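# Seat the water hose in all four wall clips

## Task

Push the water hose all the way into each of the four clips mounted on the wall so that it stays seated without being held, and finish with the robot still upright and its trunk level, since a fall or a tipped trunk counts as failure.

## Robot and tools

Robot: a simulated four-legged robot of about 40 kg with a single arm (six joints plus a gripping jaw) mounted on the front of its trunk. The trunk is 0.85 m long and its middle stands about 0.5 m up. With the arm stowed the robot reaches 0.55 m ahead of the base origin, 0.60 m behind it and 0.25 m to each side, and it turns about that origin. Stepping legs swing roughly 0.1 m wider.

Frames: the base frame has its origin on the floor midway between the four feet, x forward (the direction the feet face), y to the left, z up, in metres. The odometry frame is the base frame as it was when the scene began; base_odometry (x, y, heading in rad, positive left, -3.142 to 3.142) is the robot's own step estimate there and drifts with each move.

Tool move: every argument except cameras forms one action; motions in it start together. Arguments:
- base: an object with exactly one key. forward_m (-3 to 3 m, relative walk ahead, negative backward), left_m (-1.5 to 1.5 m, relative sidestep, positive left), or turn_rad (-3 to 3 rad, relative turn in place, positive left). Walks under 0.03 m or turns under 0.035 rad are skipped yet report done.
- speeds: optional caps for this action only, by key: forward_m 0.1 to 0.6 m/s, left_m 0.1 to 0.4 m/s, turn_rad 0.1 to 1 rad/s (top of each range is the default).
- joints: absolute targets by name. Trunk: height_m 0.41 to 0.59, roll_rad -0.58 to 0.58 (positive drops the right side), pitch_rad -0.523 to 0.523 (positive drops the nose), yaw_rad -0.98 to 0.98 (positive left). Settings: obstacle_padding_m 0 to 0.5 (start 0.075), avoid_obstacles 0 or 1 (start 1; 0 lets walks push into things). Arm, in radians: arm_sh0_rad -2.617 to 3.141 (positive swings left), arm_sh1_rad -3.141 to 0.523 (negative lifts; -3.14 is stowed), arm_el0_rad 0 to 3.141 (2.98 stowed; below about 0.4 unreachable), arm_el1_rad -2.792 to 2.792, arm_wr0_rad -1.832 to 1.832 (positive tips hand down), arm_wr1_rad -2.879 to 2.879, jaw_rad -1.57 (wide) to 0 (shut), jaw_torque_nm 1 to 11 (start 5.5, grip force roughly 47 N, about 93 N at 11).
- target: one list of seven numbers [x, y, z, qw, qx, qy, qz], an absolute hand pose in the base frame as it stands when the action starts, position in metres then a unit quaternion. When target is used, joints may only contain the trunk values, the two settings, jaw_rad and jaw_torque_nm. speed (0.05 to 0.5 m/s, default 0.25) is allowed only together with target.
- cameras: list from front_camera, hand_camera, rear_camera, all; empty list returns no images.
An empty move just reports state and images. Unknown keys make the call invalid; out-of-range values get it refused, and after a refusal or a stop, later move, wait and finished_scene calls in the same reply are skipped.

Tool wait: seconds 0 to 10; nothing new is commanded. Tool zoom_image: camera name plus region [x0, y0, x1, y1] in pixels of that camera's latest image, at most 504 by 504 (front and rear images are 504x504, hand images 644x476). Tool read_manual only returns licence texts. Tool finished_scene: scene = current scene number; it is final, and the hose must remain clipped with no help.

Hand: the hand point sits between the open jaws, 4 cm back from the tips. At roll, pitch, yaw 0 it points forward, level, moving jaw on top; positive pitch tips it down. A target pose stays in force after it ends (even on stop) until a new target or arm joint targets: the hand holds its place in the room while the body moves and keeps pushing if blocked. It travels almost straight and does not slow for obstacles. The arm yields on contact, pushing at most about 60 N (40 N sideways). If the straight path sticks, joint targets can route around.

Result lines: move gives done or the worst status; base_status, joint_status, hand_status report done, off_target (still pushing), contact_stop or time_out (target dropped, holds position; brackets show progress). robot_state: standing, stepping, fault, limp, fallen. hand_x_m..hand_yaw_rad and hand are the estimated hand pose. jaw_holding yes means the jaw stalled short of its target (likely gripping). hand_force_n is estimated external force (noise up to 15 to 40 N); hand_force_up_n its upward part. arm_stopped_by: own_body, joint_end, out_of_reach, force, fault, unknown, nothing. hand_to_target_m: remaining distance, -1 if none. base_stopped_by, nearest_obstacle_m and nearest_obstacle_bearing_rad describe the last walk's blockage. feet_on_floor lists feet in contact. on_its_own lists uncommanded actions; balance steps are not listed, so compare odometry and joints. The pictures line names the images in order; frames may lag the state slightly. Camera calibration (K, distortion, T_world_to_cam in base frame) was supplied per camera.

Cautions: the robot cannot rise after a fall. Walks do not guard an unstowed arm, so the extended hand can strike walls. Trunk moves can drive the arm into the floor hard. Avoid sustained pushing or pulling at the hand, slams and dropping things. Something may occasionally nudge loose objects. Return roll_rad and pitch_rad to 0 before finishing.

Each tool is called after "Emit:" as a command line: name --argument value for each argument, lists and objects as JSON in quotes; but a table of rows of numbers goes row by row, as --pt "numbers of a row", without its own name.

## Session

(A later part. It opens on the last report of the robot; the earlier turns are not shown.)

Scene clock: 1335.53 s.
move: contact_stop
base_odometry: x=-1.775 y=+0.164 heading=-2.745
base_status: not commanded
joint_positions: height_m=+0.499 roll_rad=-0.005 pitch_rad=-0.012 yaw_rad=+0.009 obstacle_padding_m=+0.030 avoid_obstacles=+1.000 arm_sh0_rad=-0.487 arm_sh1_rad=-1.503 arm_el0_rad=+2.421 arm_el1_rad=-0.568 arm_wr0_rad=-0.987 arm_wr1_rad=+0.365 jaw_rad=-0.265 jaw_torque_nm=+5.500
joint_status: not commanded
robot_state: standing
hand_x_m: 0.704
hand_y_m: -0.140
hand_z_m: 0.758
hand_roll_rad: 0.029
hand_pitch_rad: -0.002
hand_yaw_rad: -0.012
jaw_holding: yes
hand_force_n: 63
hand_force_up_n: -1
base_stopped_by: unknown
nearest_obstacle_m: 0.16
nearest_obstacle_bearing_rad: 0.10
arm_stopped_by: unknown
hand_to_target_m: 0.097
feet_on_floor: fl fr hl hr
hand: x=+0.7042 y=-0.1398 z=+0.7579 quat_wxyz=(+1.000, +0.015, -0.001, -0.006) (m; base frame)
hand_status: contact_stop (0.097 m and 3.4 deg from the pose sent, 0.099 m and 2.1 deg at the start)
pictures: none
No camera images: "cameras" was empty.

Emit:
move --target '[0.702, -0.141, 0.752, 0.9998, 0, 0, 0.01]' --joints '{"jaw_rad": -1.1}' --cameras '["front_camera", "hand_camera"]'

Emit:
zoom_image --camera "front_camera" --region '[310, 20, 470, 110]'

Scene clock: 1341.80 s.
move: done
base_odometry: x=-1.775 y=+0.163 heading=-2.745
base_status: not commanded
joint_positions: height_m=+0.501 roll_rad=-0.007 pitch_rad=-0.010 yaw_rad=+0.006 obstacle_padding_m=+0.030 avoid_obstacles=+1.000 arm_sh0_rad=-0.511 arm_sh1_rad=-1.502 arm_el0_rad=+2.445 arm_el1_rad=-0.632 arm_wr0_rad=-1.012 arm_wr1_rad=+0.359 jaw_rad=-1.098 jaw_torque_nm=+5.500
joint_status: all done
robot_state: standing
hand_x_m: 0.698
hand_y_m: -0.138
hand_z_m: 0.747
hand_roll_rad: 0.000
hand_pitch_rad: 0.018
hand_yaw_rad: 0.020
jaw_holding: no
hand_force_n: 5
hand_force_up_n: -4
base_stopped_by: unknown
nearest_obstacle_m: 0.16
nearest_obstacle_bearing_rad: 0.10
arm_stopped_by: nothing
hand_to_target_m: 0.008
feet_on_floor: fl fr hl hr
hand: x=+0.6983 y=-0.1375 z=+0.7466 quat_wxyz=(+1.000, +0.000, +0.009, +0.010) (m; base frame)
hand_status: done (0.008 m and 1.0 deg from the pose sent, 0.006 m and 2.5 deg at the start)
pictures: front_camera, hand_camera
camera_calibration:
front_camera: T_world_to_cam=[[-0.0148821, -0.999313, 0.0339493, 0.000360116], [-0.161974, -0.0310953, -0.986305, 0.583463], [0.986683, -0.0201772, -0.1614, -0.281695], [0, 0, 0, 1]] pos_world=[0.372455, 0.012819, 0.529995]
hand_camera: T_world_to_cam=[[-0.0139331, -0.999506, -0.0281698, -0.0770387], [0.152228, 0.0257237, -0.988011, 0.661721], [0.988247, -0.0180543, 0.151794, -0.759516], [0, 0, 0, 1]] pos_world=[0.648784, -0.107735, 0.766908]

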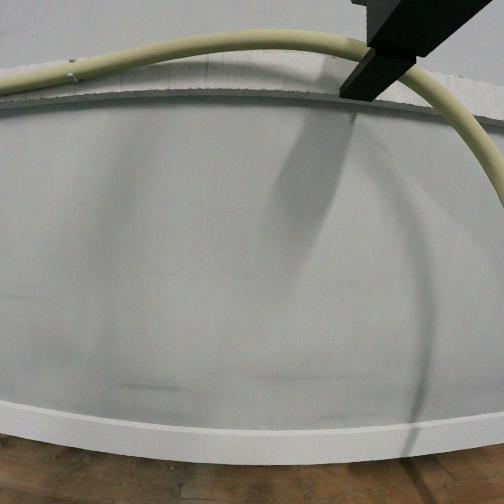

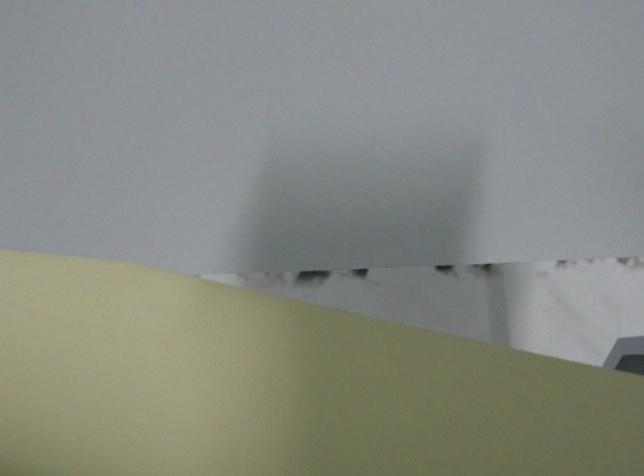

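Scaled by 3.150.

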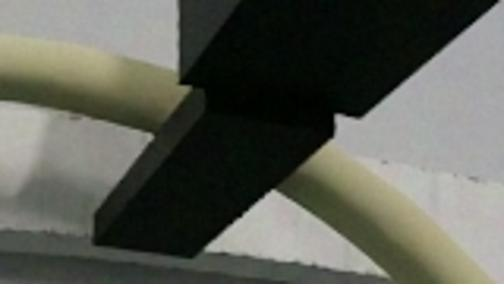

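Emit:
move --target '[0.675, -0.112, 0.757, 0.9998, 0, 0, 0.01]' --speed 0.1 --cameras '[]'

Emit:
move --joints '{"jaw_rad": 0}' --cameras '["front_camera", "hand_camera"]'

Emit:
move --target '[0.66, -0.145, 0.757, 0.9998, 0, 0, 0.01]' --speed 0.1 --cameras '["front_camera"]'

Scene clock: 1353.00 s.
move: done
base_odometry: x=-1.775 y=+0.163 heading=-2.745
base_status: not commanded
joint_positions: height_m=+0.501 roll_rad=-0.009 pitch_rad=-0.011 yaw_rad=+0.007 obstacle_padding_m=+0.030 avoid_obstacles=+1.000 arm_sh0_rad=-0.475 arm_sh1_rad=-1.591 arm_el0_rad=+2.527 arm_el1_rad=-0.594 arm_wr0_rad=-0.989 arm_wr1_rad=+0.357 jaw_rad=-1.099 jaw_torque_nm=+5.500
joint_status: not commanded
robot_state: standing
hand_x_m: 0.680
hand_y_m: -0.115
hand_z_m: 0.750
hand_roll_rad: 0.011
hand_pitch_rad: 0.020
hand_yaw_rad: 0.019
jaw_holding: no
hand_force_n: 5
hand_force_up_n: -4
base_stopped_by: unknown
nearest_obstacle_m: 0.16
nearest_obstacle_bearing_rad: 0.10
arm_stopped_by: nothing
hand_to_target_m: 0.009
feet_on_floor: fl fr hl hr
hand: x=+0.6799 y=-0.1152 z=+0.7497 quat_wxyz=(+1.000, +0.005, +0.010, +0.010) (m; base frame)
hand_status: done (0.009 m and 1.3 deg from the pose sent, 0.036 m and 1.0 deg at the start)
pictures: none
No camera images: "cameras" was empty.

Scene clock: 1357.33 s.
move: contact_stop
base_odometry: x=-1.775 y=+0.164 heading=-2.745
base_status: not commanded
joint_positions: height_m=+0.501 roll_rad=-0.009 pitch_rad=-0.012 yaw_rad=+0.008 obstacle_padding_m=+0.030 avoid_obstacles=+1.000 arm_sh0_rad=-0.472 arm_sh1_rad=-1.602 arm_el0_rad=+2.531 arm_el1_rad=-0.581 arm_wr0_rad=-0.996 arm_wr1_rad=+0.360 jaw_rad=-0.214 jaw_torque_nm=+5.500
joint_status: jaw_rad contact_stop (moved +0.885 of +1.099)
robot_state: standing
hand_x_m: 0.679
hand_y_m: -0.114
hand_z_m: 0.755
hand_roll_rad: 0.018
hand_pitch_rad: 0.003
hand_yaw_rad: 0.016
jaw_holding: yes
hand_force_n: 5
hand_force_up_n: -4
base_stopped_by: unknown
nearest_obstacle_m: 0.16
nearest_obstacle_bearing_rad: 0.10
arm_stopped_by: nothing
hand_to_target_m: 0.005
feet_on_floor: fl fr hl hr
hand: x=+0.6786 y=-0.1141 z=+0.7553 quat_wxyz=(+1.000, +0.009, +0.002, +0.008) (m; base frame)
hand_status: not commanded
pictures: front_camera, hand_camera
camera_calibration:
front_camera: T_world_to_cam=[[-0.0124354, -0.999287, 0.0356461, -0.00227516], [-0.160235, -0.0331967, -0.986521, 0.583782], [0.987001, -0.0179795, -0.159708, -0.28364], [0, 0, 0, 1]] pos_world=[0.373467, 0.0120064, 0.530695]
hand_camera: T_world_to_cam=[[-0.0176401, -0.998726, -0.0472753, -0.0365499], [0.166629, 0.0436849, -0.985052, 0.662662], [0.985862, -0.0252539, 0.165646, -0.750489], [0, 0, 0, 1]] pos_world=[0.628815, -0.0844044, 0.775344]

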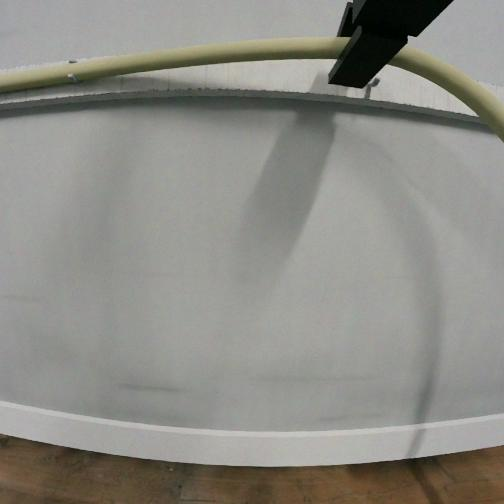

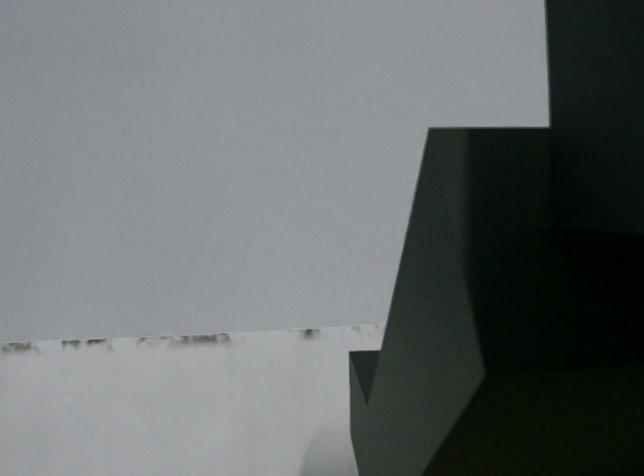

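not run: a stop came earlier in this reply.

Emit:
move --target '[0.665, -0.145, 0.758, 0.9998, 0, 0, 0.01]' --speed 0.1 --cameras '["front_camera"]'

Scene clock: 1366.80 s.
move: contact_stop
base_odometry: x=-1.775 y=+0.163 heading=-2.744
base_status: not commanded
joint_positions: height_m=+0.501 roll_rad=-0.008 pitch_rad=-0.010 yaw_rad=+0.010 obstacle_padding_m=+0.030 avoid_obstacles=+1.000 arm_sh0_rad=-0.542 arm_sh1_rad=-1.612 arm_el0_rad=+2.534 arm_el1_rad=-0.703 arm_wr0_rad=-1.047 arm_wr1_rad=+0.414 jaw_rad=-0.214 jaw_torque_nm=+5.500
joint_status: not commanded
robot_state: standing
hand_x_m: 0.670
hand_y_m: -0.119
hand_z_m: 0.759
hand_roll_rad: 0.006
hand_pitch_rad: -0.010
hand_yaw_rad: 0.064
jaw_holding: yes
hand_force_n: 15
hand_force_up_n: -5
base_stopped_by: unknown
nearest_obstacle_m: 0.16
nearest_obstacle_bearing_rad: 0.10
arm_stopped_by: unknown
hand_to_target_m: 0.027
feet_on_floor: fl fr hl hr
hand: x=+0.6699 y=-0.1191 z=+0.7591 quat_wxyz=(+0.999, +0.003, -0.005, +0.032) (m; base frame)
hand_status: contact_stop (0.027 m and 2.6 deg from the pose sent, 0.034 m and 1.1 deg at the start)
pictures: front_camera
camera_calibration:
front_camera: T_world_to_cam=[[-0.0101896, -0.999342, 0.034801, -0.00033901], [-0.161743, -0.0326973, -0.986291, 0.584437], [0.98678, -0.0156787, -0.161303, -0.284805], [0, 0, 0, 1]] pos_world=[0.375565, 0.0143053, 0.530496]

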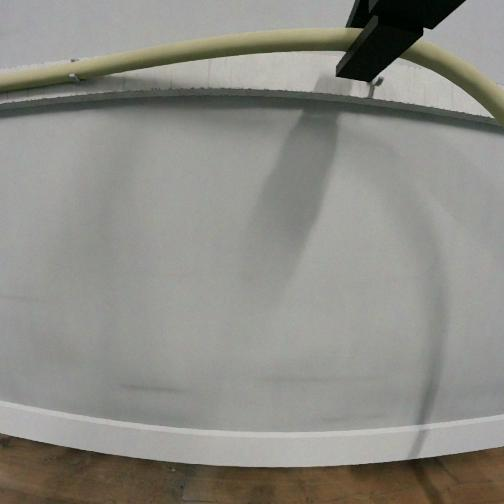

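Emit:
move --target '[0.675, -0.165, 0.758, 0.9998, 0, 0, 0.01]' --joints '{"jaw_torque_nm": 1}' --speed 0.05 --cameras '["front_camera"]'

Scene clock: 1376.73 s.
move: contact_stop
base_odometry: x=-1.775 y=+0.163 heading=-2.744
base_status: not commanded
joint_positions: height_m=+0.501 roll_rad=-0.008 pitch_rad=-0.010 yaw_rad=+0.011 obstacle_padding_m=+0.030 avoid_obstacles=+1.000 arm_sh0_rad=-0.575 arm_sh1_rad=-1.572 arm_el0_rad=+2.492 arm_el1_rad=-0.728 arm_wr0_rad=-1.053 arm_wr1_rad=+0.423 jaw_rad=-0.224 jaw_torque_nm=+1.000
joint_status: all done
robot_state: standing
hand_x_m: 0.677
hand_y_m: -0.135
hand_z_m: 0.760
hand_roll_rad: 0.002
hand_pitch_rad: -0.009
hand_yaw_rad: 0.053
jaw_holding: yes
hand_force_n: 17
hand_force_up_n: -5
base_stopped_by: unknown
nearest_obstacle_m: 0.16
nearest_obstacle_bearing_rad: 0.10
arm_stopped_by: unknown
hand_to_target_m: 0.030
feet_on_floor: fl fr hl hr
hand: x=+0.6769 y=-0.1348 z=+0.7599 quat_wxyz=(+1.000, +0.001, -0.004, +0.027) (m; base frame)
hand_status: contact_stop (0.030 m and 2.0 deg from the pose sent, 0.046 m and 2.6 deg at the start)
pictures: front_camera
camera_calibration:
front_camera: T_world_to_cam=[[-0.0096108, -0.999337, 0.035121, 0.00117153], [-0.162332, -0.0330974, -0.986181, 0.584538], [0.986689, -0.0151792, -0.161906, -0.284246], [0, 0, 0, 1]] pos_world=[0.375363, 0.0162028, 0.530398]

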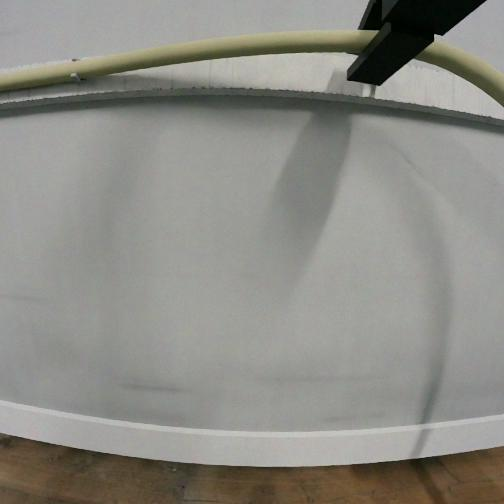

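Emit:
move --target '[0.81, -0.142, 0.757, 0.9998, 0, 0, 0.01]' --joints '{"jaw_torque_nm": 3}' --speed 0.12 --cameras '["front_camera"]'

Emit:
move --target '[0.675, -0.137, 0.757, 0.9998, 0, 0, 0.01]' --joints '{"jaw_torque_nm": 5.5}' --speed 0.08 --cameras '["front_camera"]'

Scene clock: 1388.03 s.
move: contact_stop
base_odometry: x=-1.775 y=+0.162 heading=-2.744
base_status: not commanded
joint_positions: height_m=+0.500 roll_rad=-0.008 pitch_rad=-0.011 yaw_rad=+0.017 obstacle_padding_m=+0.030 avoid_obstacles=+1.000 arm_sh0_rad=-0.505 arm_sh1_rad=-1.497 arm_el0_rad=+2.414 arm_el1_rad=-0.605 arm_wr0_rad=-1.011 arm_wr1_rad=+0.384 jaw_rad=-0.193 jaw_torque_nm=+3.000
joint_status: all done
robot_state: standing
hand_x_m: 0.705
hand_y_m: -0.133
hand_z_m: 0.761
hand_roll_rad: 0.024
hand_pitch_rad: -0.013
hand_yaw_rad: 0.016
jaw_holding: yes
hand_force_n: 63
hand_force_up_n: 2
base_stopped_by: unknown
nearest_obstacle_m: 0.16
nearest_obstacle_bearing_rad: 0.10
arm_stopped_by: force
hand_to_target_m: 0.106
feet_on_floor: fl fr hl hr
hand: x=+0.7049 y=-0.1328 z=+0.7607 quat_wxyz=(+1.000, +0.012, -0.007, +0.008) (m; base frame)
hand_status: contact_stop (0.106 m and 1.6 deg from the pose sent, 0.133 m and 2.0 deg at the start)
pictures: front_camera
camera_calibration:
front_camera: T_world_to_cam=[[-0.00362128, -0.999383, 0.0349341, 0.00191313], [-0.160535, -0.0339002, -0.986448, 0.582251], [0.987023, -0.00918035, -0.160313, -0.278822], [0, 0, 0, 1]] pos_world=[0.368682, 0.0190907, 0.529595]

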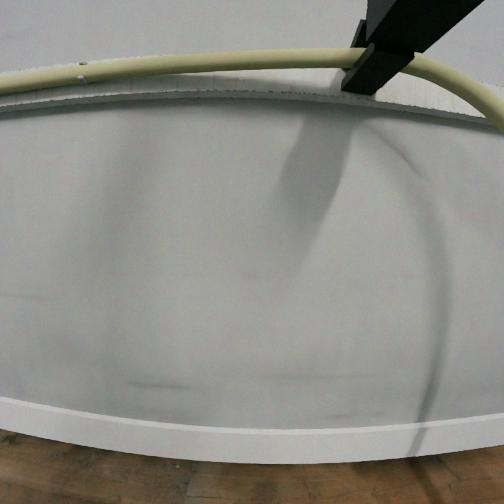

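not run: a stop came earlier in this reply.

Emit:
move --target '[0.685, -0.135, 0.757, 0.9998, 0, 0, 0.01]' --speed 0.06 --cameras '["front_camera","hand_camera"]'

Emit:
zoom_image --camera "front_camera" --region '[310, 20, 470, 110]'

Scene clock: 1395.03 s.
move: off_target
base_odometry: x=-1.775 y=+0.162 heading=-2.744
base_status: not commanded
joint_positions: height_m=+0.501 roll_rad=-0.008 pitch_rad=-0.011 yaw_rad=+0.011 obstacle_padding_m=+0.030 avoid_obstacles=+1.000 arm_sh0_rad=-0.504 arm_sh1_rad=-1.512 arm_el0_rad=+2.443 arm_el1_rad=-0.624 arm_wr0_rad=-1.004 arm_wr1_rad=+0.384 jaw_rad=-0.192 jaw_torque_nm=+3.000
joint_status: not commanded
robot_state: standing
hand_x_m: 0.699
hand_y_m: -0.132
hand_z_m: 0.753
hand_roll_rad: 0.021
hand_pitch_rad: 0.011
hand_yaw_rad: 0.022
jaw_holding: yes
hand_force_n: 5
hand_force_up_n: -4
base_stopped_by: unknown
nearest_obstacle_m: 0.16
nearest_obstacle_bearing_rad: 0.10
arm_stopped_by: nothing
hand_to_target_m: 0.015
feet_on_floor: fl fr hl hr
hand: x=+0.6985 y=-0.1316 z=+0.7526 quat_wxyz=(+1.000, +0.010, +0.006, +0.011) (m; base frame)
hand_status: off_target (0.015 m and 1.4 deg from the pose sent, 0.020 m and 1.6 deg at the start)
pictures: front_camera, hand_camera
camera_calibration:
front_camera: T_world_to_cam=[[-0.00994205, -0.999332, 0.0351576, 0.000541183], [-0.161336, -0.0330956, -0.986344, 0.583173], [0.986849, -0.0154785, -0.160899, -0.28026], [0, 0, 0, 1]] pos_world=[0.370667, 0.0155033, 0.530096]
hand_camera: T_world_to_cam=[[-0.0114347, -0.998696, -0.0497594, -0.0562506], [0.158687, 0.0473196, -0.986194, 0.664349], [0.987263, -0.0191731, 0.157939, -0.764407], [0, 0, 0, 1]] pos_world=[0.648604, -0.10227, 0.773108]

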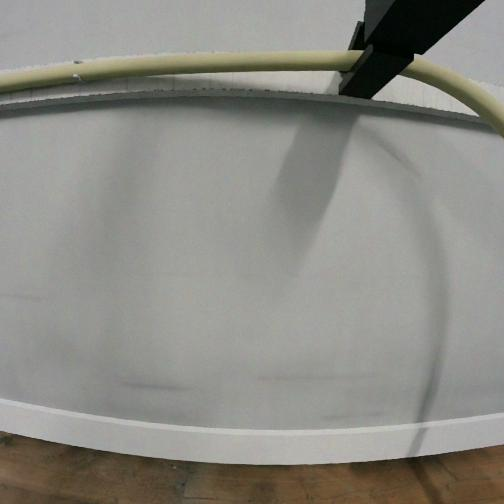

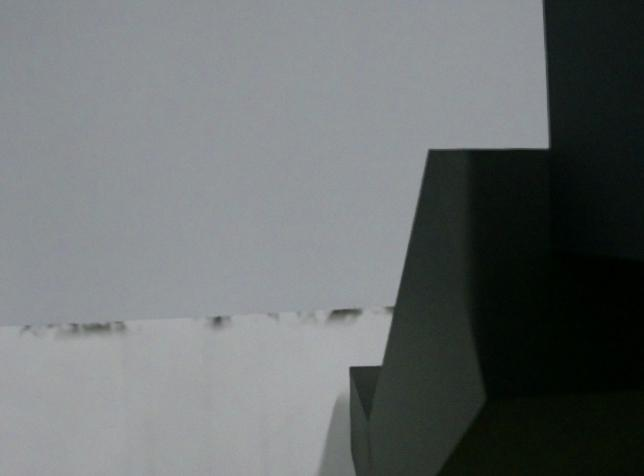

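Scaled by 3.150.

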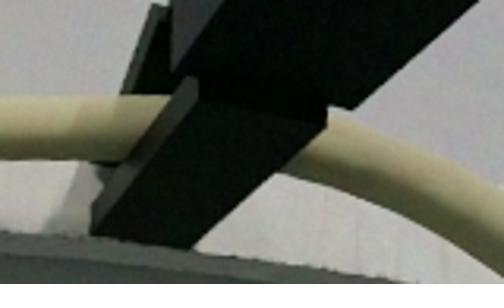

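Emit:
move --target '[0.665, -0.135, 0.757, 0.9998, 0, 0, 0.01]' --speed 0.06 --cameras '["front_camera","hand_camera"]'

Emit:
zoom_image --camera "front_camera" --region '[310, 20, 470, 110]'

Scene clock: 1402.97 s.
move: off_target
base_odometry: x=-1.775 y=+0.162 heading=-2.744
base_status: not commanded
joint_positions: height_m=+0.501 roll_rad=-0.008 pitch_rad=-0.012 yaw_rad=+0.008 obstacle_padding_m=+0.030 avoid_obstacles=+1.000 arm_sh0_rad=-0.540 arm_sh1_rad=-1.585 arm_el0_rad=+2.518 arm_el1_rad=-0.674 arm_wr0_rad=-1.035 arm_wr1_rad=+0.406 jaw_rad=-0.192 jaw_torque_nm=+3.000
joint_status: not commanded
robot_state: standing
hand_x_m: 0.673
hand_y_m: -0.128
hand_z_m: 0.755
hand_roll_rad: 0.019
hand_pitch_rad: -0.001
hand_yaw_rad: 0.035
jaw_holding: yes
hand_force_n: 5
hand_force_up_n: -4
base_stopped_by: unknown
nearest_obstacle_m: 0.16
nearest_obstacle_bearing_rad: 0.10
arm_stopped_by: nothing
hand_to_target_m: 0.011
feet_on_floor: fl fr hl hr
hand: x=+0.6729 y=-0.1283 z=+0.7551 quat_wxyz=(+1.000, +0.010, +0.000, +0.018) (m; base frame)
hand_status: off_target (0.011 m and 1.4 deg from the pose sent, 0.034 m and 1.4 deg at the start)
pictures: front_camera, hand_camera
camera_calibration:
front_camera: T_world_to_cam=[[-0.0125238, -0.999307, 0.0350544, -0.000231115], [-0.160421, -0.032595, -0.98651, 0.583976], [0.986969, -0.0179783, -0.159901, -0.28338], [0, 0, 0, 1]] pos_world=[0.373366, 0.0137091, 0.530794]
hand_camera: T_world_to_cam=[[0.00176736, -0.998832, -0.0482906, -0.0631809], [0.170144, 0.0478869, -0.984255, 0.661624], [0.985418, -0.00647682, 0.17003, -0.745786], [0, 0, 0, 1]] pos_world=[0.622451, -0.0996205, 0.774961]

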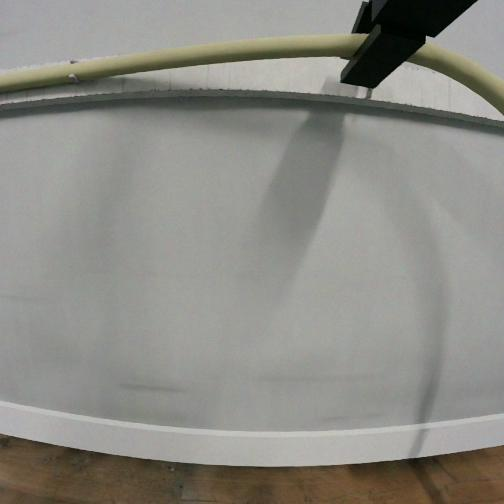

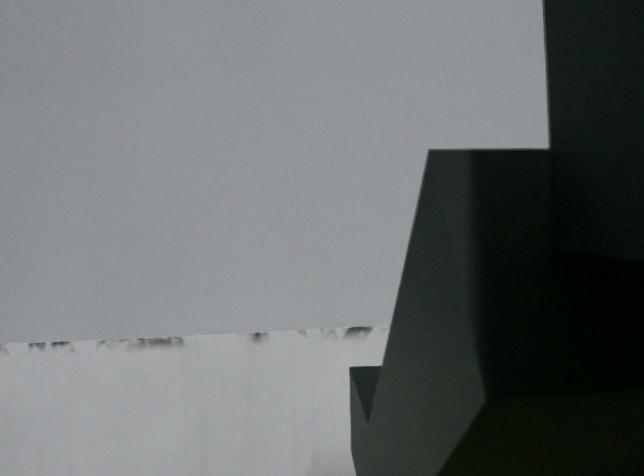

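Scaled by 3.150.

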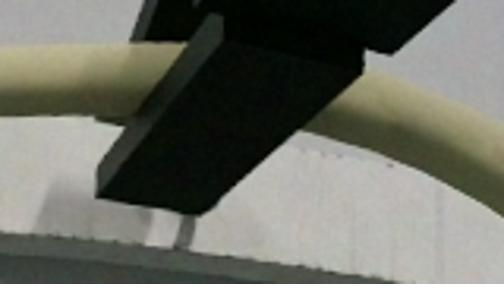

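Emit:
move --target '[0.675, -0.22, 0.758, 0.9998, 0, 0, 0.01]' --joints '{"jaw_torque_nm": 1}' --speed 0.05 --cameras '["front_camera","hand_camera"]'

Scene clock: 1421.07 s.
move: contact_stop
base_odometry: x=-1.775 y=+0.161 heading=-2.744
base_status: not commanded
joint_positions: height_m=+0.501 roll_rad=-0.008 pitch_rad=-0.009 yaw_rad=+0.012 obstacle_padding_m=+0.030 avoid_obstacles=+1.000 arm_sh0_rad=-0.733 arm_sh1_rad=-1.460 arm_el0_rad=+2.377 arm_el1_rad=-0.883 arm_wr0_rad=-1.119 arm_wr1_rad=+0.506 jaw_rad=-0.045 jaw_torque_nm=+1.000
joint_status: all done
robot_state: standing
hand_x_m: 0.676
hand_y_m: -0.193
hand_z_m: 0.759
hand_roll_rad: 0.011
hand_pitch_rad: -0.009
hand_yaw_rad: 0.049
jaw_holding: yes
hand_force_n: 15
hand_force_up_n: -4
base_stopped_by: unknown
nearest_obstacle_m: 0.16
nearest_obstacle_bearing_rad: 0.10
arm_stopped_by: unknown
hand_to_target_m: 0.028
feet_on_floor: fl fr hl hr
on_its_own: jaw_rad moved +0.147 to your old target +0.000
hand: x=+0.6763 y=-0.1925 z=+0.7592 quat_wxyz=(+1.000, +0.005, -0.005, +0.024) (m; base frame)
hand_status: contact_stop (0.028 m and 1.8 deg from the pose sent, 0.092 m and 1.4 deg at the start)
pictures: front_camera, hand_camera
camera_calibration:
front_camera: T_world_to_cam=[[-0.00869323, -0.999347, 0.0350786, 0.00784262], [-0.162709, -0.0331988, -0.986115, 0.584373], [0.986636, -0.0142801, -0.162314, -0.282691], [0, 0, 0, 1]] pos_world=[0.374063, 0.0232011, 0.530099]
hand_camera: T_world_to_cam=[[0.0156925, -0.999084, -0.0398111, -0.143156], [0.177655, 0.0419685, -0.983198, 0.661146], [0.983968, 0.00835617, 0.17815, -0.752562], [0, 0, 0, 1]] pos_world=[0.625288, -0.164484, 0.778407]

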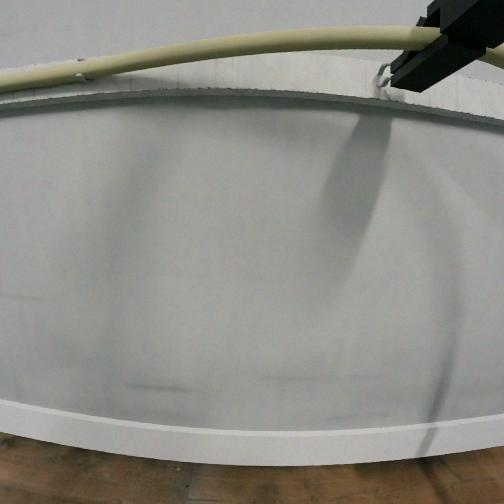

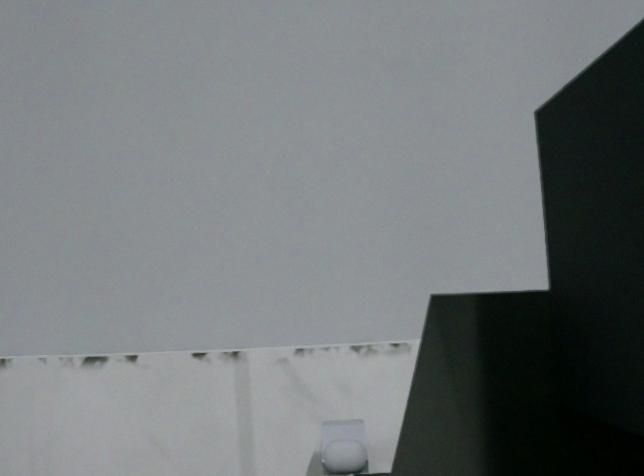

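Emit:
zoom_image --camera "front_camera" --region '[354, 0, 504, 110]'

Scaled by 3.360.

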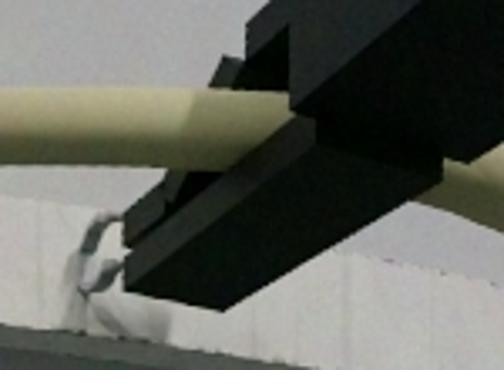

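Emit:
move --joints '{"jaw_rad": -0.7, "jaw_torque_nm": 5.5}' --cameras '["front_camera","hand_camera"]'

Emit:
zoom_image --camera "front_camera" --region '[354, 0, 504, 110]'

Scene clock: 1439.57 s.
move: done
base_odometry: x=-1.776 y=+0.161 heading=-2.745
base_status: not commanded
joint_positions: height_m=+0.501 roll_rad=-0.008 pitch_rad=-0.009 yaw_rad=+0.008 obstacle_padding_m=+0.030 avoid_obstacles=+1.000 arm_sh0_rad=-0.754 arm_sh1_rad=-1.441 arm_el0_rad=+2.365 arm_el1_rad=-0.902 arm_wr0_rad=-1.110 arm_wr1_rad=+0.500 jaw_rad=-0.698 jaw_torque_nm=+5.500
joint_status: all done
robot_state: standing
hand_x_m: 0.673
hand_y_m: -0.206
hand_z_m: 0.752
hand_roll_rad: 0.003
hand_pitch_rad: 0.011
hand_yaw_rad: 0.034
jaw_holding: no
hand_force_n: 9
hand_force_up_n: -4
base_stopped_by: unknown
nearest_obstacle_m: 0.16
nearest_obstacle_bearing_rad: 0.10
arm_stopped_by: nothing
hand_to_target_m: 0.015
feet_on_floor: fl fr hl hr
hand: x=+0.6730 y=-0.2064 z=+0.7519 quat_wxyz=(+1.000, +0.001, +0.005, +0.017) (m; base frame)
hand_status: not commanded
pictures: front_camera, hand_camera
camera_calibration:
front_camera: T_world_to_cam=[[-0.0127927, -0.999332, 0.0342261, 0.00803991], [-0.162522, -0.0316957, -0.986196, 0.583808], [0.986622, -0.0181786, -0.162008, -0.281944], [0, 0, 0, 1]] pos_world=[0.373157, 0.0214134, 0.529797]
hand_camera: T_world_to_cam=[[-0.0000239319, -0.999513, -0.0311955, -0.153291], [0.158953, 0.030795, -0.986806, 0.668116], [0.987286, -0.00498224, 0.158875, -0.738411], [0, 0, 0, 1]] pos_world=[0.62282, -0.17747, 0.771834]

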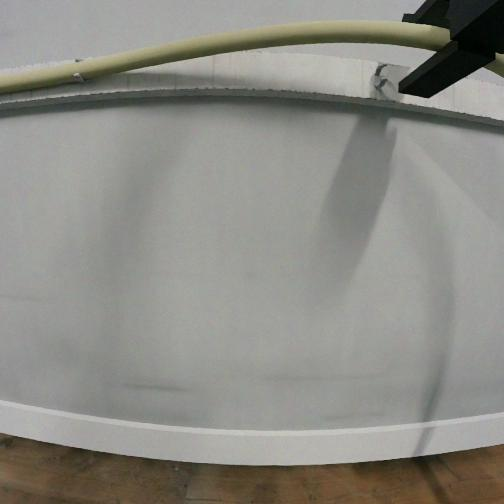

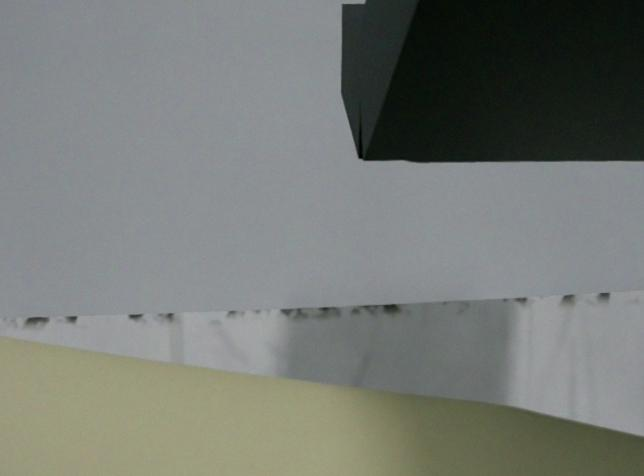

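Scaled by 3.360.

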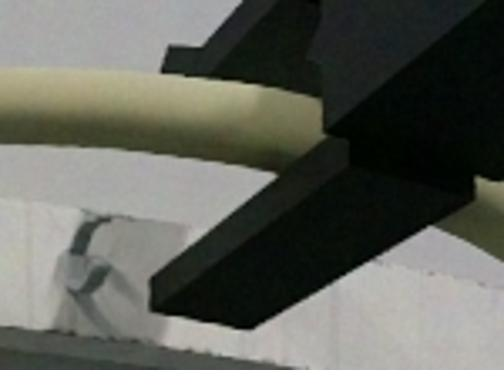

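Emit:
move --target '[0.61, -0.20, 0.752, 0.9998, 0, 0, 0.01]' --speed 0.1 --cameras '["front_camera","hand_camera"]'

Emit:
zoom_image --camera "front_camera" --region '[354, 0, 504, 110]'

Scene clock: 1448.33 s.
move: off_target
base_odometry: x=-1.777 y=+0.161 heading=-2.745
base_status: not commanded
joint_positions: height_m=+0.501 roll_rad=-0.009 pitch_rad=-0.012 yaw_rad=+0.006 obstacle_padding_m=+0.030 avoid_obstacles=+1.000 arm_sh0_rad=-0.861 arm_sh1_rad=-1.558 arm_el0_rad=+2.515 arm_el1_rad=-1.011 arm_wr0_rad=-1.182 arm_wr1_rad=+0.523 jaw_rad=-0.699 jaw_torque_nm=+5.500
joint_status: not commanded
robot_state: standing
hand_x_m: 0.618
hand_y_m: -0.195
hand_z_m: 0.745
hand_roll_rad: 0.005
hand_pitch_rad: 0.016
hand_yaw_rad: 0.048
jaw_holding: no
hand_force_n: 5
hand_force_up_n: -4
base_stopped_by: unknown
nearest_obstacle_m: 0.16
nearest_obstacle_bearing_rad: 0.10
arm_stopped_by: nothing
hand_to_target_m: 0.012
feet_on_floor: fl fr hl hr
hand: x=+0.6177 y=-0.1949 z=+0.7447 quat_wxyz=(+1.000, +0.003, +0.008, +0.024) (m; base frame)
hand_status: off_target (0.012 m and 1.8 deg from the pose sent, 0.063 m and 1.0 deg at the start)
pictures: front_camera, hand_camera
camera_calibration:
front_camera: T_world_to_cam=[[-0.0145324, -0.999254, 0.0357855, 0.00558884], [-0.160511, -0.0329938, -0.986482, 0.584723], [0.986927, -0.0200799, -0.159912, -0.287181], [0, 0, 0, 1]] pos_world=[0.377362, 0.0191103, 0.530695]
hand_camera: T_world_to_cam=[[0.0135167, -0.999341, -0.0336968, -0.148491], [0.153012, 0.0353702, -0.987591, 0.674422], [0.988132, 0.00819301, 0.153389, -0.676438], [0, 0, 0, 1]] pos_world=[0.567223, -0.166706, 0.764808]

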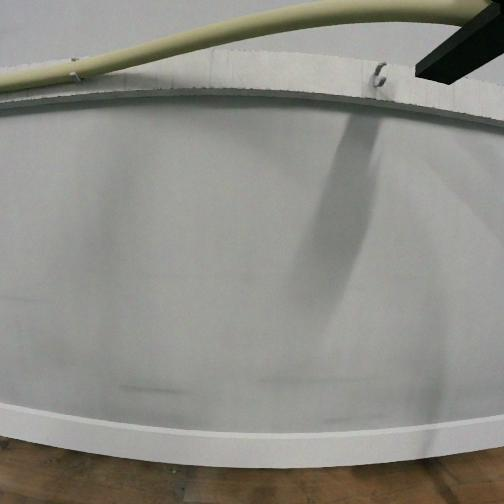

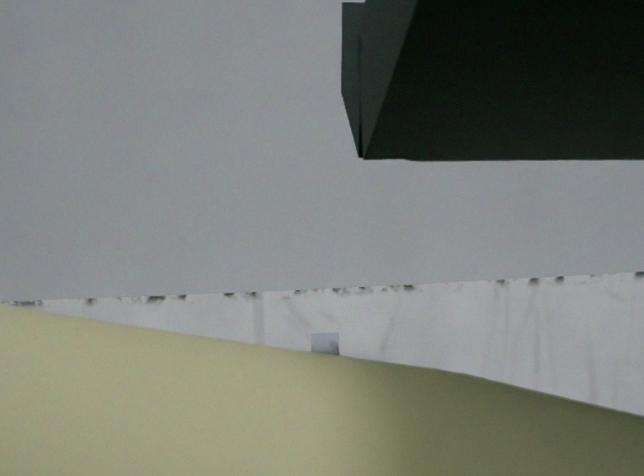

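Scaled by 3.360.

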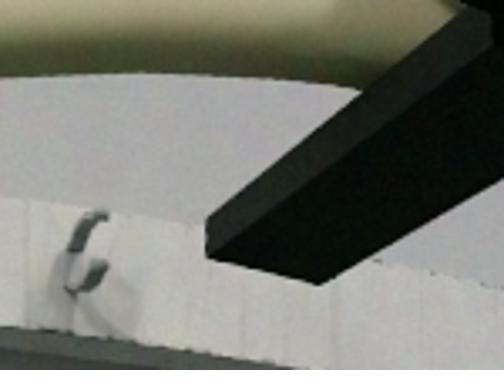

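Emit:
move --joints '{"pitch_rad": 0.3}' --cameras '["front_camera","rear_camera"]'

Scene clock: 1460.17 s.
move: done
base_odometry: x=-1.777 y=+0.161 heading=-2.745
base_status: not commanded
joint_positions: height_m=+0.500 roll_rad=-0.010 pitch_rad=+0.288 yaw_rad=+0.010 obstacle_padding_m=+0.030 avoid_obstacles=+1.000 arm_sh0_rad=-1.109 arm_sh1_rad=-1.997 arm_el0_rad=+2.481 arm_el1_rad=-1.116 arm_wr0_rad=-1.340 arm_wr1_rad=+0.987 jaw_rad=-0.699 jaw_torque_nm=+5.500
joint_status: all done
robot_state: standing
hand_x_m: 0.619
hand_y_m: -0.199
hand_z_m: 0.744
hand_roll_rad: 0.016
hand_pitch_rad: 0.011
hand_yaw_rad: 0.044
jaw_holding: no
hand_force_n: 4
hand_force_up_n: -3
base_stopped_by: unknown
nearest_obstacle_m: 0.16
nearest_obstacle_bearing_rad: 0.10
arm_stopped_by: nothing
hand_to_target_m: 0.012
feet_on_floor: fl fr hl hr
hand: x=+0.6189 y=-0.1986 z=+0.7442 quat_wxyz=(+1.000, +0.008, +0.006, +0.022) (m; base frame)
hand_status: not commanded
pictures: front_camera, rear_camera
camera_calibration:
front_camera: T_world_to_cam=[[0.000903095, -0.999151, 0.0411797, -0.00268153], [-0.44419, -0.0372951, -0.895156, 0.515808], [0.895932, -0.0174832, -0.443847, -0.141312], [0, 0, 0, 1]] pos_world=[0.355725, 0.0140873, 0.399118]
rear_camera: T_world_to_cam=[[-0.0632183, 0.997192, -0.0401454, -0.00887184], [-0.172728, -0.0505514, -0.983672, 0.562101], [-0.982939, -0.0552518, 0.175438, -0.589743], [0, 0, 0, 1]] pos_world=[-0.483152, 0.0046775, 0.65603]

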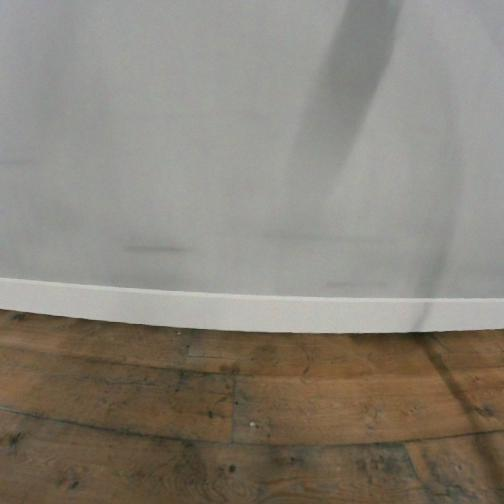

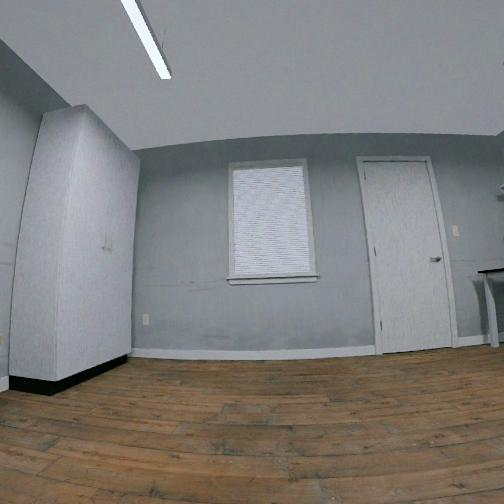

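Emit:
move --joints '{"pitch_rad": 0, "jaw_rad": 0}' --cameras '[]'

Emit:
move --base '{"forward_m": -0.12}' --cameras '["front_camera","hand_camera"]'

Scene clock: 1477.37 s.
move: contact_stop
base_odometry: x=-1.777 y=+0.161 heading=-2.745
base_status: not commanded
joint_positions: height_m=+0.501 roll_rad=-0.006 pitch_rad=-0.010 yaw_rad=+0.007 obstacle_padding_m=+0.030 avoid_obstacles=+1.000 arm_sh0_rad=-0.902 arm_sh1_rad=-1.620 arm_el0_rad=+2.562 arm_el1_rad=-1.008 arm_wr0_rad=-1.186 arm_wr1_rad=+0.553 jaw_rad=-0.162 jaw_torque_nm=+5.500
joint_status: jaw_rad contact_stop (moved +0.537 of +0.699); the others done
robot_state: standing
hand_x_m: 0.603
hand_y_m: -0.200
hand_z_m: 0.749
hand_roll_rad: 0.029
hand_pitch_rad: 0.002
hand_yaw_rad: 0.007
jaw_holding: yes
hand_force_n: 7
hand_force_up_n: -2
base_stopped_by: unknown
nearest_obstacle_m: 0.16
nearest_obstacle_bearing_rad: 0.10
arm_stopped_by: nothing
hand_to_target_m: 0.006
feet_on_floor: fl fr hl hr
hand: x=+0.6029 y=-0.2000 z=+0.7494 quat_wxyz=(+1.000, +0.014, +0.001, +0.003) (m; base frame)
hand_status: not commanded
pictures: none
No camera images: "cameras" was empty.

not run: a stop came earlier in this reply.

Emit:
move --base '{"forward_m": -0.12}' --cameras '["front_camera","hand_camera"]'

Scene clock: 1482.03 s.
move: done
base_odometry: x=-1.674 y=+0.208 heading=-2.748
base_status: done
joint_positions: height_m=+0.501 roll_rad=-0.014 pitch_rad=-0.007 yaw_rad=-0.001 obstacle_padding_m=+0.030 avoid_obstacles=+1.000 arm_sh0_rad=-0.613 arm_sh1_rad=-1.336 arm_el0_rad=+2.257 arm_el1_rad=-0.753 arm_wr0_rad=-1.057 arm_wr1_rad=+0.472 jaw_rad=-0.160 jaw_torque_nm=+5.500
joint_status: not commanded
robot_state: standing
hand_x_m: 0.726
hand_y_m: -0.195
hand_z_m: 0.749
hand_roll_rad: 0.034
hand_pitch_rad: 0.000
hand_yaw_rad: 0.026
jaw_holding: yes
hand_force_n: 6
hand_force_up_n: -5
base_stopped_by: nothing
nearest_obstacle_m: 0.34
nearest_obstacle_bearing_rad: 0.09
arm_stopped_by: nothing
hand_to_target_m: 0.004
feet_on_floor: fl fr hl hr
hand: x=+0.7255 y=-0.1951 z=+0.7489 quat_wxyz=(+1.000, +0.017, +0.000, +0.013) (m; base frame)
hand_status: not commanded
pictures: front_camera, hand_camera
camera_calibration:
front_camera: T_world_to_cam=[[-0.0211862, -0.99895, 0.0406311, 0.00287297], [-0.164977, -0.03659, -0.985618, 0.582335], [0.98607, -0.0275847, -0.164028, -0.274522], [0, 0, 0, 1]] pos_world=[0.36683, 0.016605, 0.528814]
hand_camera: T_world_to_cam=[[-0.0076645, -0.998002, -0.062721, -0.112561], [0.169114, 0.0605257, -0.983736, 0.652666], [0.985567, -0.0181469, 0.168312, -0.798194], [0, 0, 0, 1]] pos_world=[0.675435, -0.166323, 0.769337]

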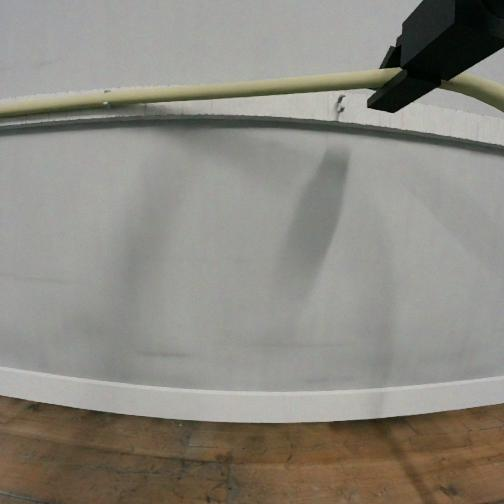

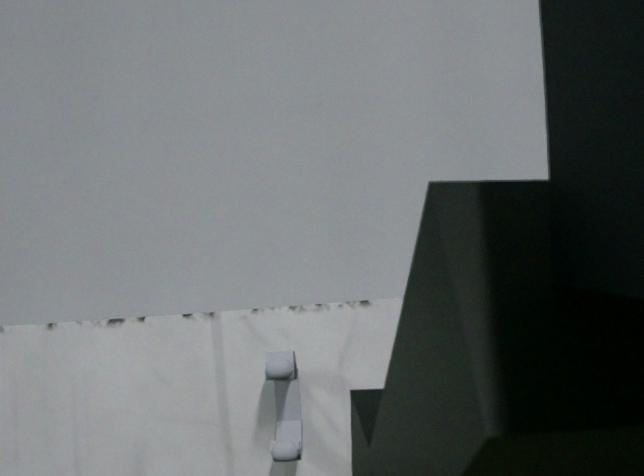

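Emit:
move --target '[0.74, -0.195, 0.75, 1, 0, 0, 0.0]' --joints '{"jaw_rad": -0.5}' --cameras '[]'

Emit:
move --target '[0.69, -0.195, 0.75, 1, 0, 0, 0.0]' --speed 0.1 --cameras '["front_camera","hand_camera"]'

Emit:
zoom_image --camera "front_camera" --region '[324, 30, 504, 140]'

Scene clock: 1497.10 s.
move: done
base_odometry: x=-1.674 y=+0.208 heading=-2.748
base_status: not commanded
joint_positions: height_m=+0.501 roll_rad=-0.011 pitch_rad=-0.006 yaw_rad=-0.003 obstacle_padding_m=+0.030 avoid_obstacles=+1.000 arm_sh0_rad=-0.577 arm_sh1_rad=-1.322 arm_el0_rad=+2.242 arm_el1_rad=-0.706 arm_wr0_rad=-1.021 arm_wr1_rad=+0.422 jaw_rad=-0.498 jaw_torque_nm=+5.500
joint_status: all done
robot_state: standing
hand_x_m: 0.737
hand_y_m: -0.192
hand_z_m: 0.744
hand_roll_rad: 0.010
hand_pitch_rad: 0.016
hand_yaw_rad: 0.007
jaw_holding: no
hand_force_n: 6
hand_force_up_n: -4
base_stopped_by: nothing
nearest_obstacle_m: 0.34
nearest_obstacle_bearing_rad: 0.09
arm_stopped_by: nothing
hand_to_target_m: 0.008
feet_on_floor: fl fr hl hr
hand: x=+0.7369 y=-0.1923 z=+0.7437 quat_wxyz=(+1.000, +0.005, +0.008, +0.003) (m; base frame)
hand_status: done (0.008 m and 1.1 deg from the pose sent, 0.015 m and 2.4 deg at the start)
pictures: none
No camera images: "cameras" was empty.

Scene clock: 1499.13 s.
move: off_target
base_odometry: x=-1.674 y=+0.208 heading=-2.748
base_status: not commanded
joint_positions: height_m=+0.501 roll_rad=-0.011 pitch_rad=-0.008 yaw_rad=-0.004 obstacle_padding_m=+0.030 avoid_obstacles=+1.000 arm_sh0_rad=-0.636 arm_sh1_rad=-1.403 arm_el0_rad=+2.348 arm_el1_rad=-0.777 arm_wr0_rad=-1.069 arm_wr1_rad=+0.432 jaw_rad=-0.499 jaw_torque_nm=+5.500
joint_status: not commanded
robot_state: standing
hand_x_m: 0.698
hand_y_m: -0.189
hand_z_m: 0.743
hand_roll_rad: 0.000
hand_pitch_rad: 0.016
hand_yaw_rad: 0.022
jaw_holding: no
hand_force_n: 5
hand_force_up_n: -4
base_stopped_by: nothing
nearest_obstacle_m: 0.34
nearest_obstacle_bearing_rad: 0.09
arm_stopped_by: nothing
hand_to_target_m: 0.013
feet_on_floor: fl fr hl hr
hand: x=+0.6980 y=-0.1888 z=+0.7425 quat_wxyz=(+1.000, +0.000, +0.008, +0.011) (m; base frame)
hand_status: off_target (0.013 m and 1.6 deg from the pose sent, 0.047 m and 1.1 deg at the start)
pictures: front_camera, hand_camera
camera_calibration:
front_camera: T_world_to_cam=[[-0.0245631, -0.998994, 0.0375176, 0.00391673], [-0.164284, -0.032985, -0.985861, 0.582687], [0.986107, -0.0303794, -0.163309, -0.27675], [0, 0, 0, 1]] pos_world=[0.368727, 0.0147252, 0.529106]
hand_camera: T_world_to_cam=[[-0.0114416, -0.999516, -0.028942, -0.129654], [0.154066, 0.0268361, -0.987696, 0.657724], [0.987994, -0.0157598, 0.153684, -0.760235], [0, 0, 0, 1]] pos_world=[0.648292, -0.159223, 0.762715]

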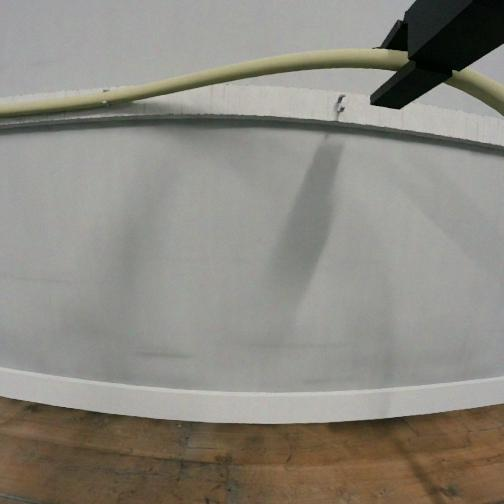

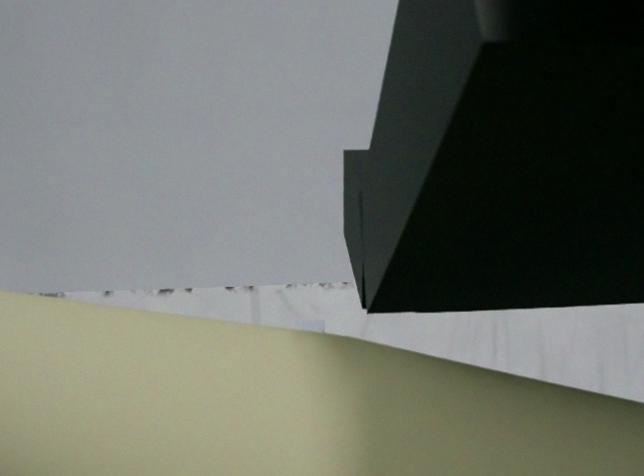

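Scaled by 2.800.

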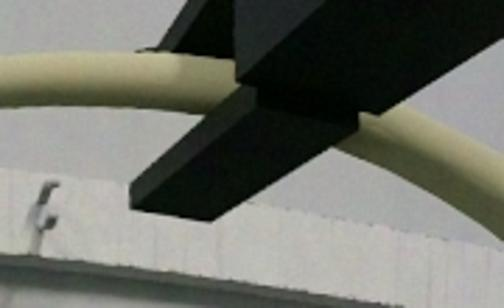

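Emit:
move --target '[0.76, -0.06, 0.52, 0.9211, 0.3894, 0, 0.0]' --speed 0.2 --cameras '["front_camera","hand_camera"]'

Scene clock: 1511.93 s.
move: done
base_odometry: x=-1.673 y=+0.209 heading=-2.748
base_status: not commanded
joint_positions: height_m=+0.501 roll_rad=-0.011 pitch_rad=-0.006 yaw_rad=-0.005 obstacle_padding_m=+0.030 avoid_obstacles=+1.000 arm_sh0_rad=-0.178 arm_sh1_rad=-0.726 arm_el0_rad=+2.213 arm_el1_rad=-0.183 arm_wr0_rad=-1.480 arm_wr1_rad=+0.831 jaw_rad=-0.499 jaw_torque_nm=+5.500
joint_status: not commanded
robot_state: standing
hand_x_m: 0.757
hand_y_m: -0.061
hand_z_m: 0.522
hand_roll_rad: 0.806
hand_pitch_rad: 0.003
hand_yaw_rad: 0.000
jaw_holding: no
hand_force_n: 5
hand_force_up_n: 2
base_stopped_by: nothing
nearest_obstacle_m: 0.34
nearest_obstacle_bearing_rad: 0.09
arm_stopped_by: nothing
hand_to_target_m: 0.004
feet_on_floor: fl fr hl hr
hand: x=+0.7574 y=-0.0606 z=+0.5216 quat_wxyz=(+0.920, +0.392, +0.001, -0.001) (m; base frame)
hand_status: done (0.004 m and 0.4 deg from the pose sent, 0.264 m and 45.9 deg at the start)
pictures: front_camera, hand_camera
camera_calibration:
front_camera: T_world_to_cam=[[-0.0251058, -0.998979, 0.0375632, -0.00682722], [-0.166003, -0.0328874, -0.985577, 0.579891], [0.985806, -0.0309793, -0.165008, -0.262249], [0, 0, 0, 1]] pos_world=[0.354619, 0.00412655, 0.52851]
hand_camera: T_world_to_cam=[[-0.0346967, -0.67015, -0.741414, 0.40266], [0.169058, 0.727234, -0.665245, 0.289535], [0.984995, -0.148424, 0.0880615, -0.754901], [0, 0, 0, 1]] pos_world=[0.708597, -0.0527624, 0.557627]

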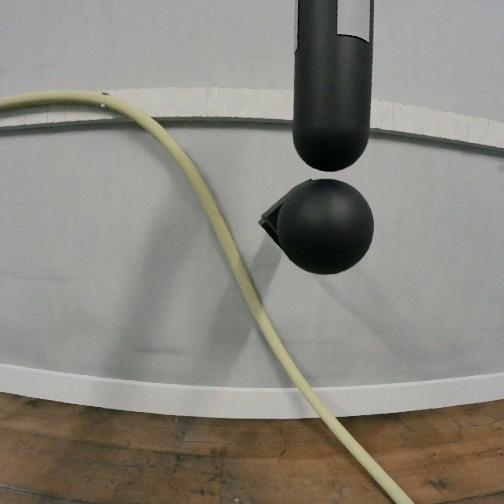

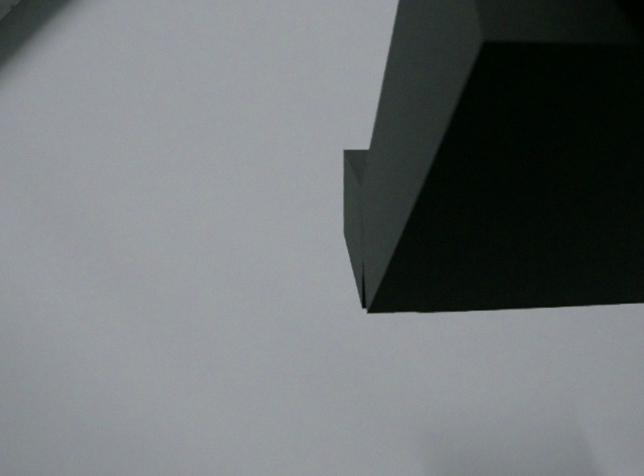

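Emit:
move --target '[0.75, 0.02, 0.445, 0.8577, 0.5141, 0, 0.0]' --joints '{"jaw_rad": -0.9}' --cameras '["hand_camera"]'

Scene clock: 1534.70 s.
move: done
base_odometry: x=-1.674 y=+0.210 heading=-2.748
base_status: not commanded
joint_positions: height_m=+0.501 roll_rad=-0.012 pitch_rad=-0.007 yaw_rad=-0.004 obstacle_padding_m=+0.030 avoid_obstacles=+1.000 arm_sh0_rad=+0.067 arm_sh1_rad=-0.499 arm_el0_rad=+2.129 arm_el1_rad=+0.065 arm_wr0_rad=-1.617 arm_wr1_rad=+1.089 jaw_rad=-0.900 jaw_torque_nm=+5.500
joint_status: all done
robot_state: standing
hand_x_m: 0.748
hand_y_m: 0.016
hand_z_m: 0.447
hand_roll_rad: 1.074
hand_pitch_rad: 0.006
hand_yaw_rad: -0.003
jaw_holding: no
hand_force_n: 4
hand_force_up_n: 2
base_stopped_by: nothing
nearest_obstacle_m: 0.34
nearest_obstacle_bearing_rad: 0.09
arm_stopped_by: nothing
hand_to_target_m: 0.005
feet_on_floor: fl fr hl hr
hand: x=+0.7477 y=+0.0161 z=+0.4467 quat_wxyz=(+0.859, +0.512, +0.002, -0.003) (m; base frame)
hand_status: done (0.005 m and 0.5 deg from the pose sent, 0.111 m and 15.7 deg at the start)
pictures: hand_camera
camera_calibration:
hand_camera: T_world_to_cam=[[-0.038865, -0.449029, -0.892672, 0.465289], [0.170553, 0.877257, -0.448701, 0.0848506], [0.984582, -0.169687, 0.0424888, -0.706373], [0, 0, 0, 1]] pos_world=[0.699094, 0.0146304, 0.483436]

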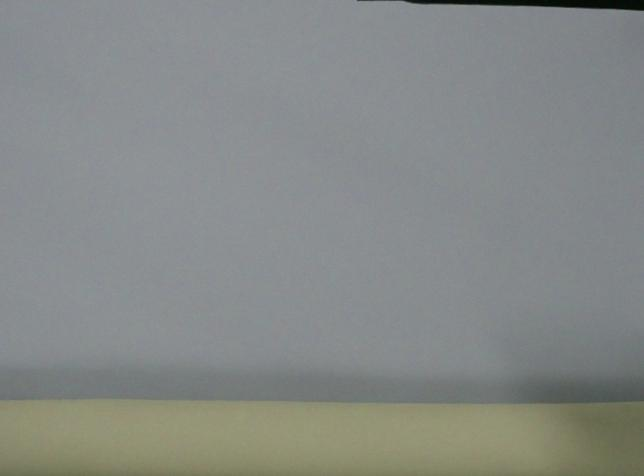

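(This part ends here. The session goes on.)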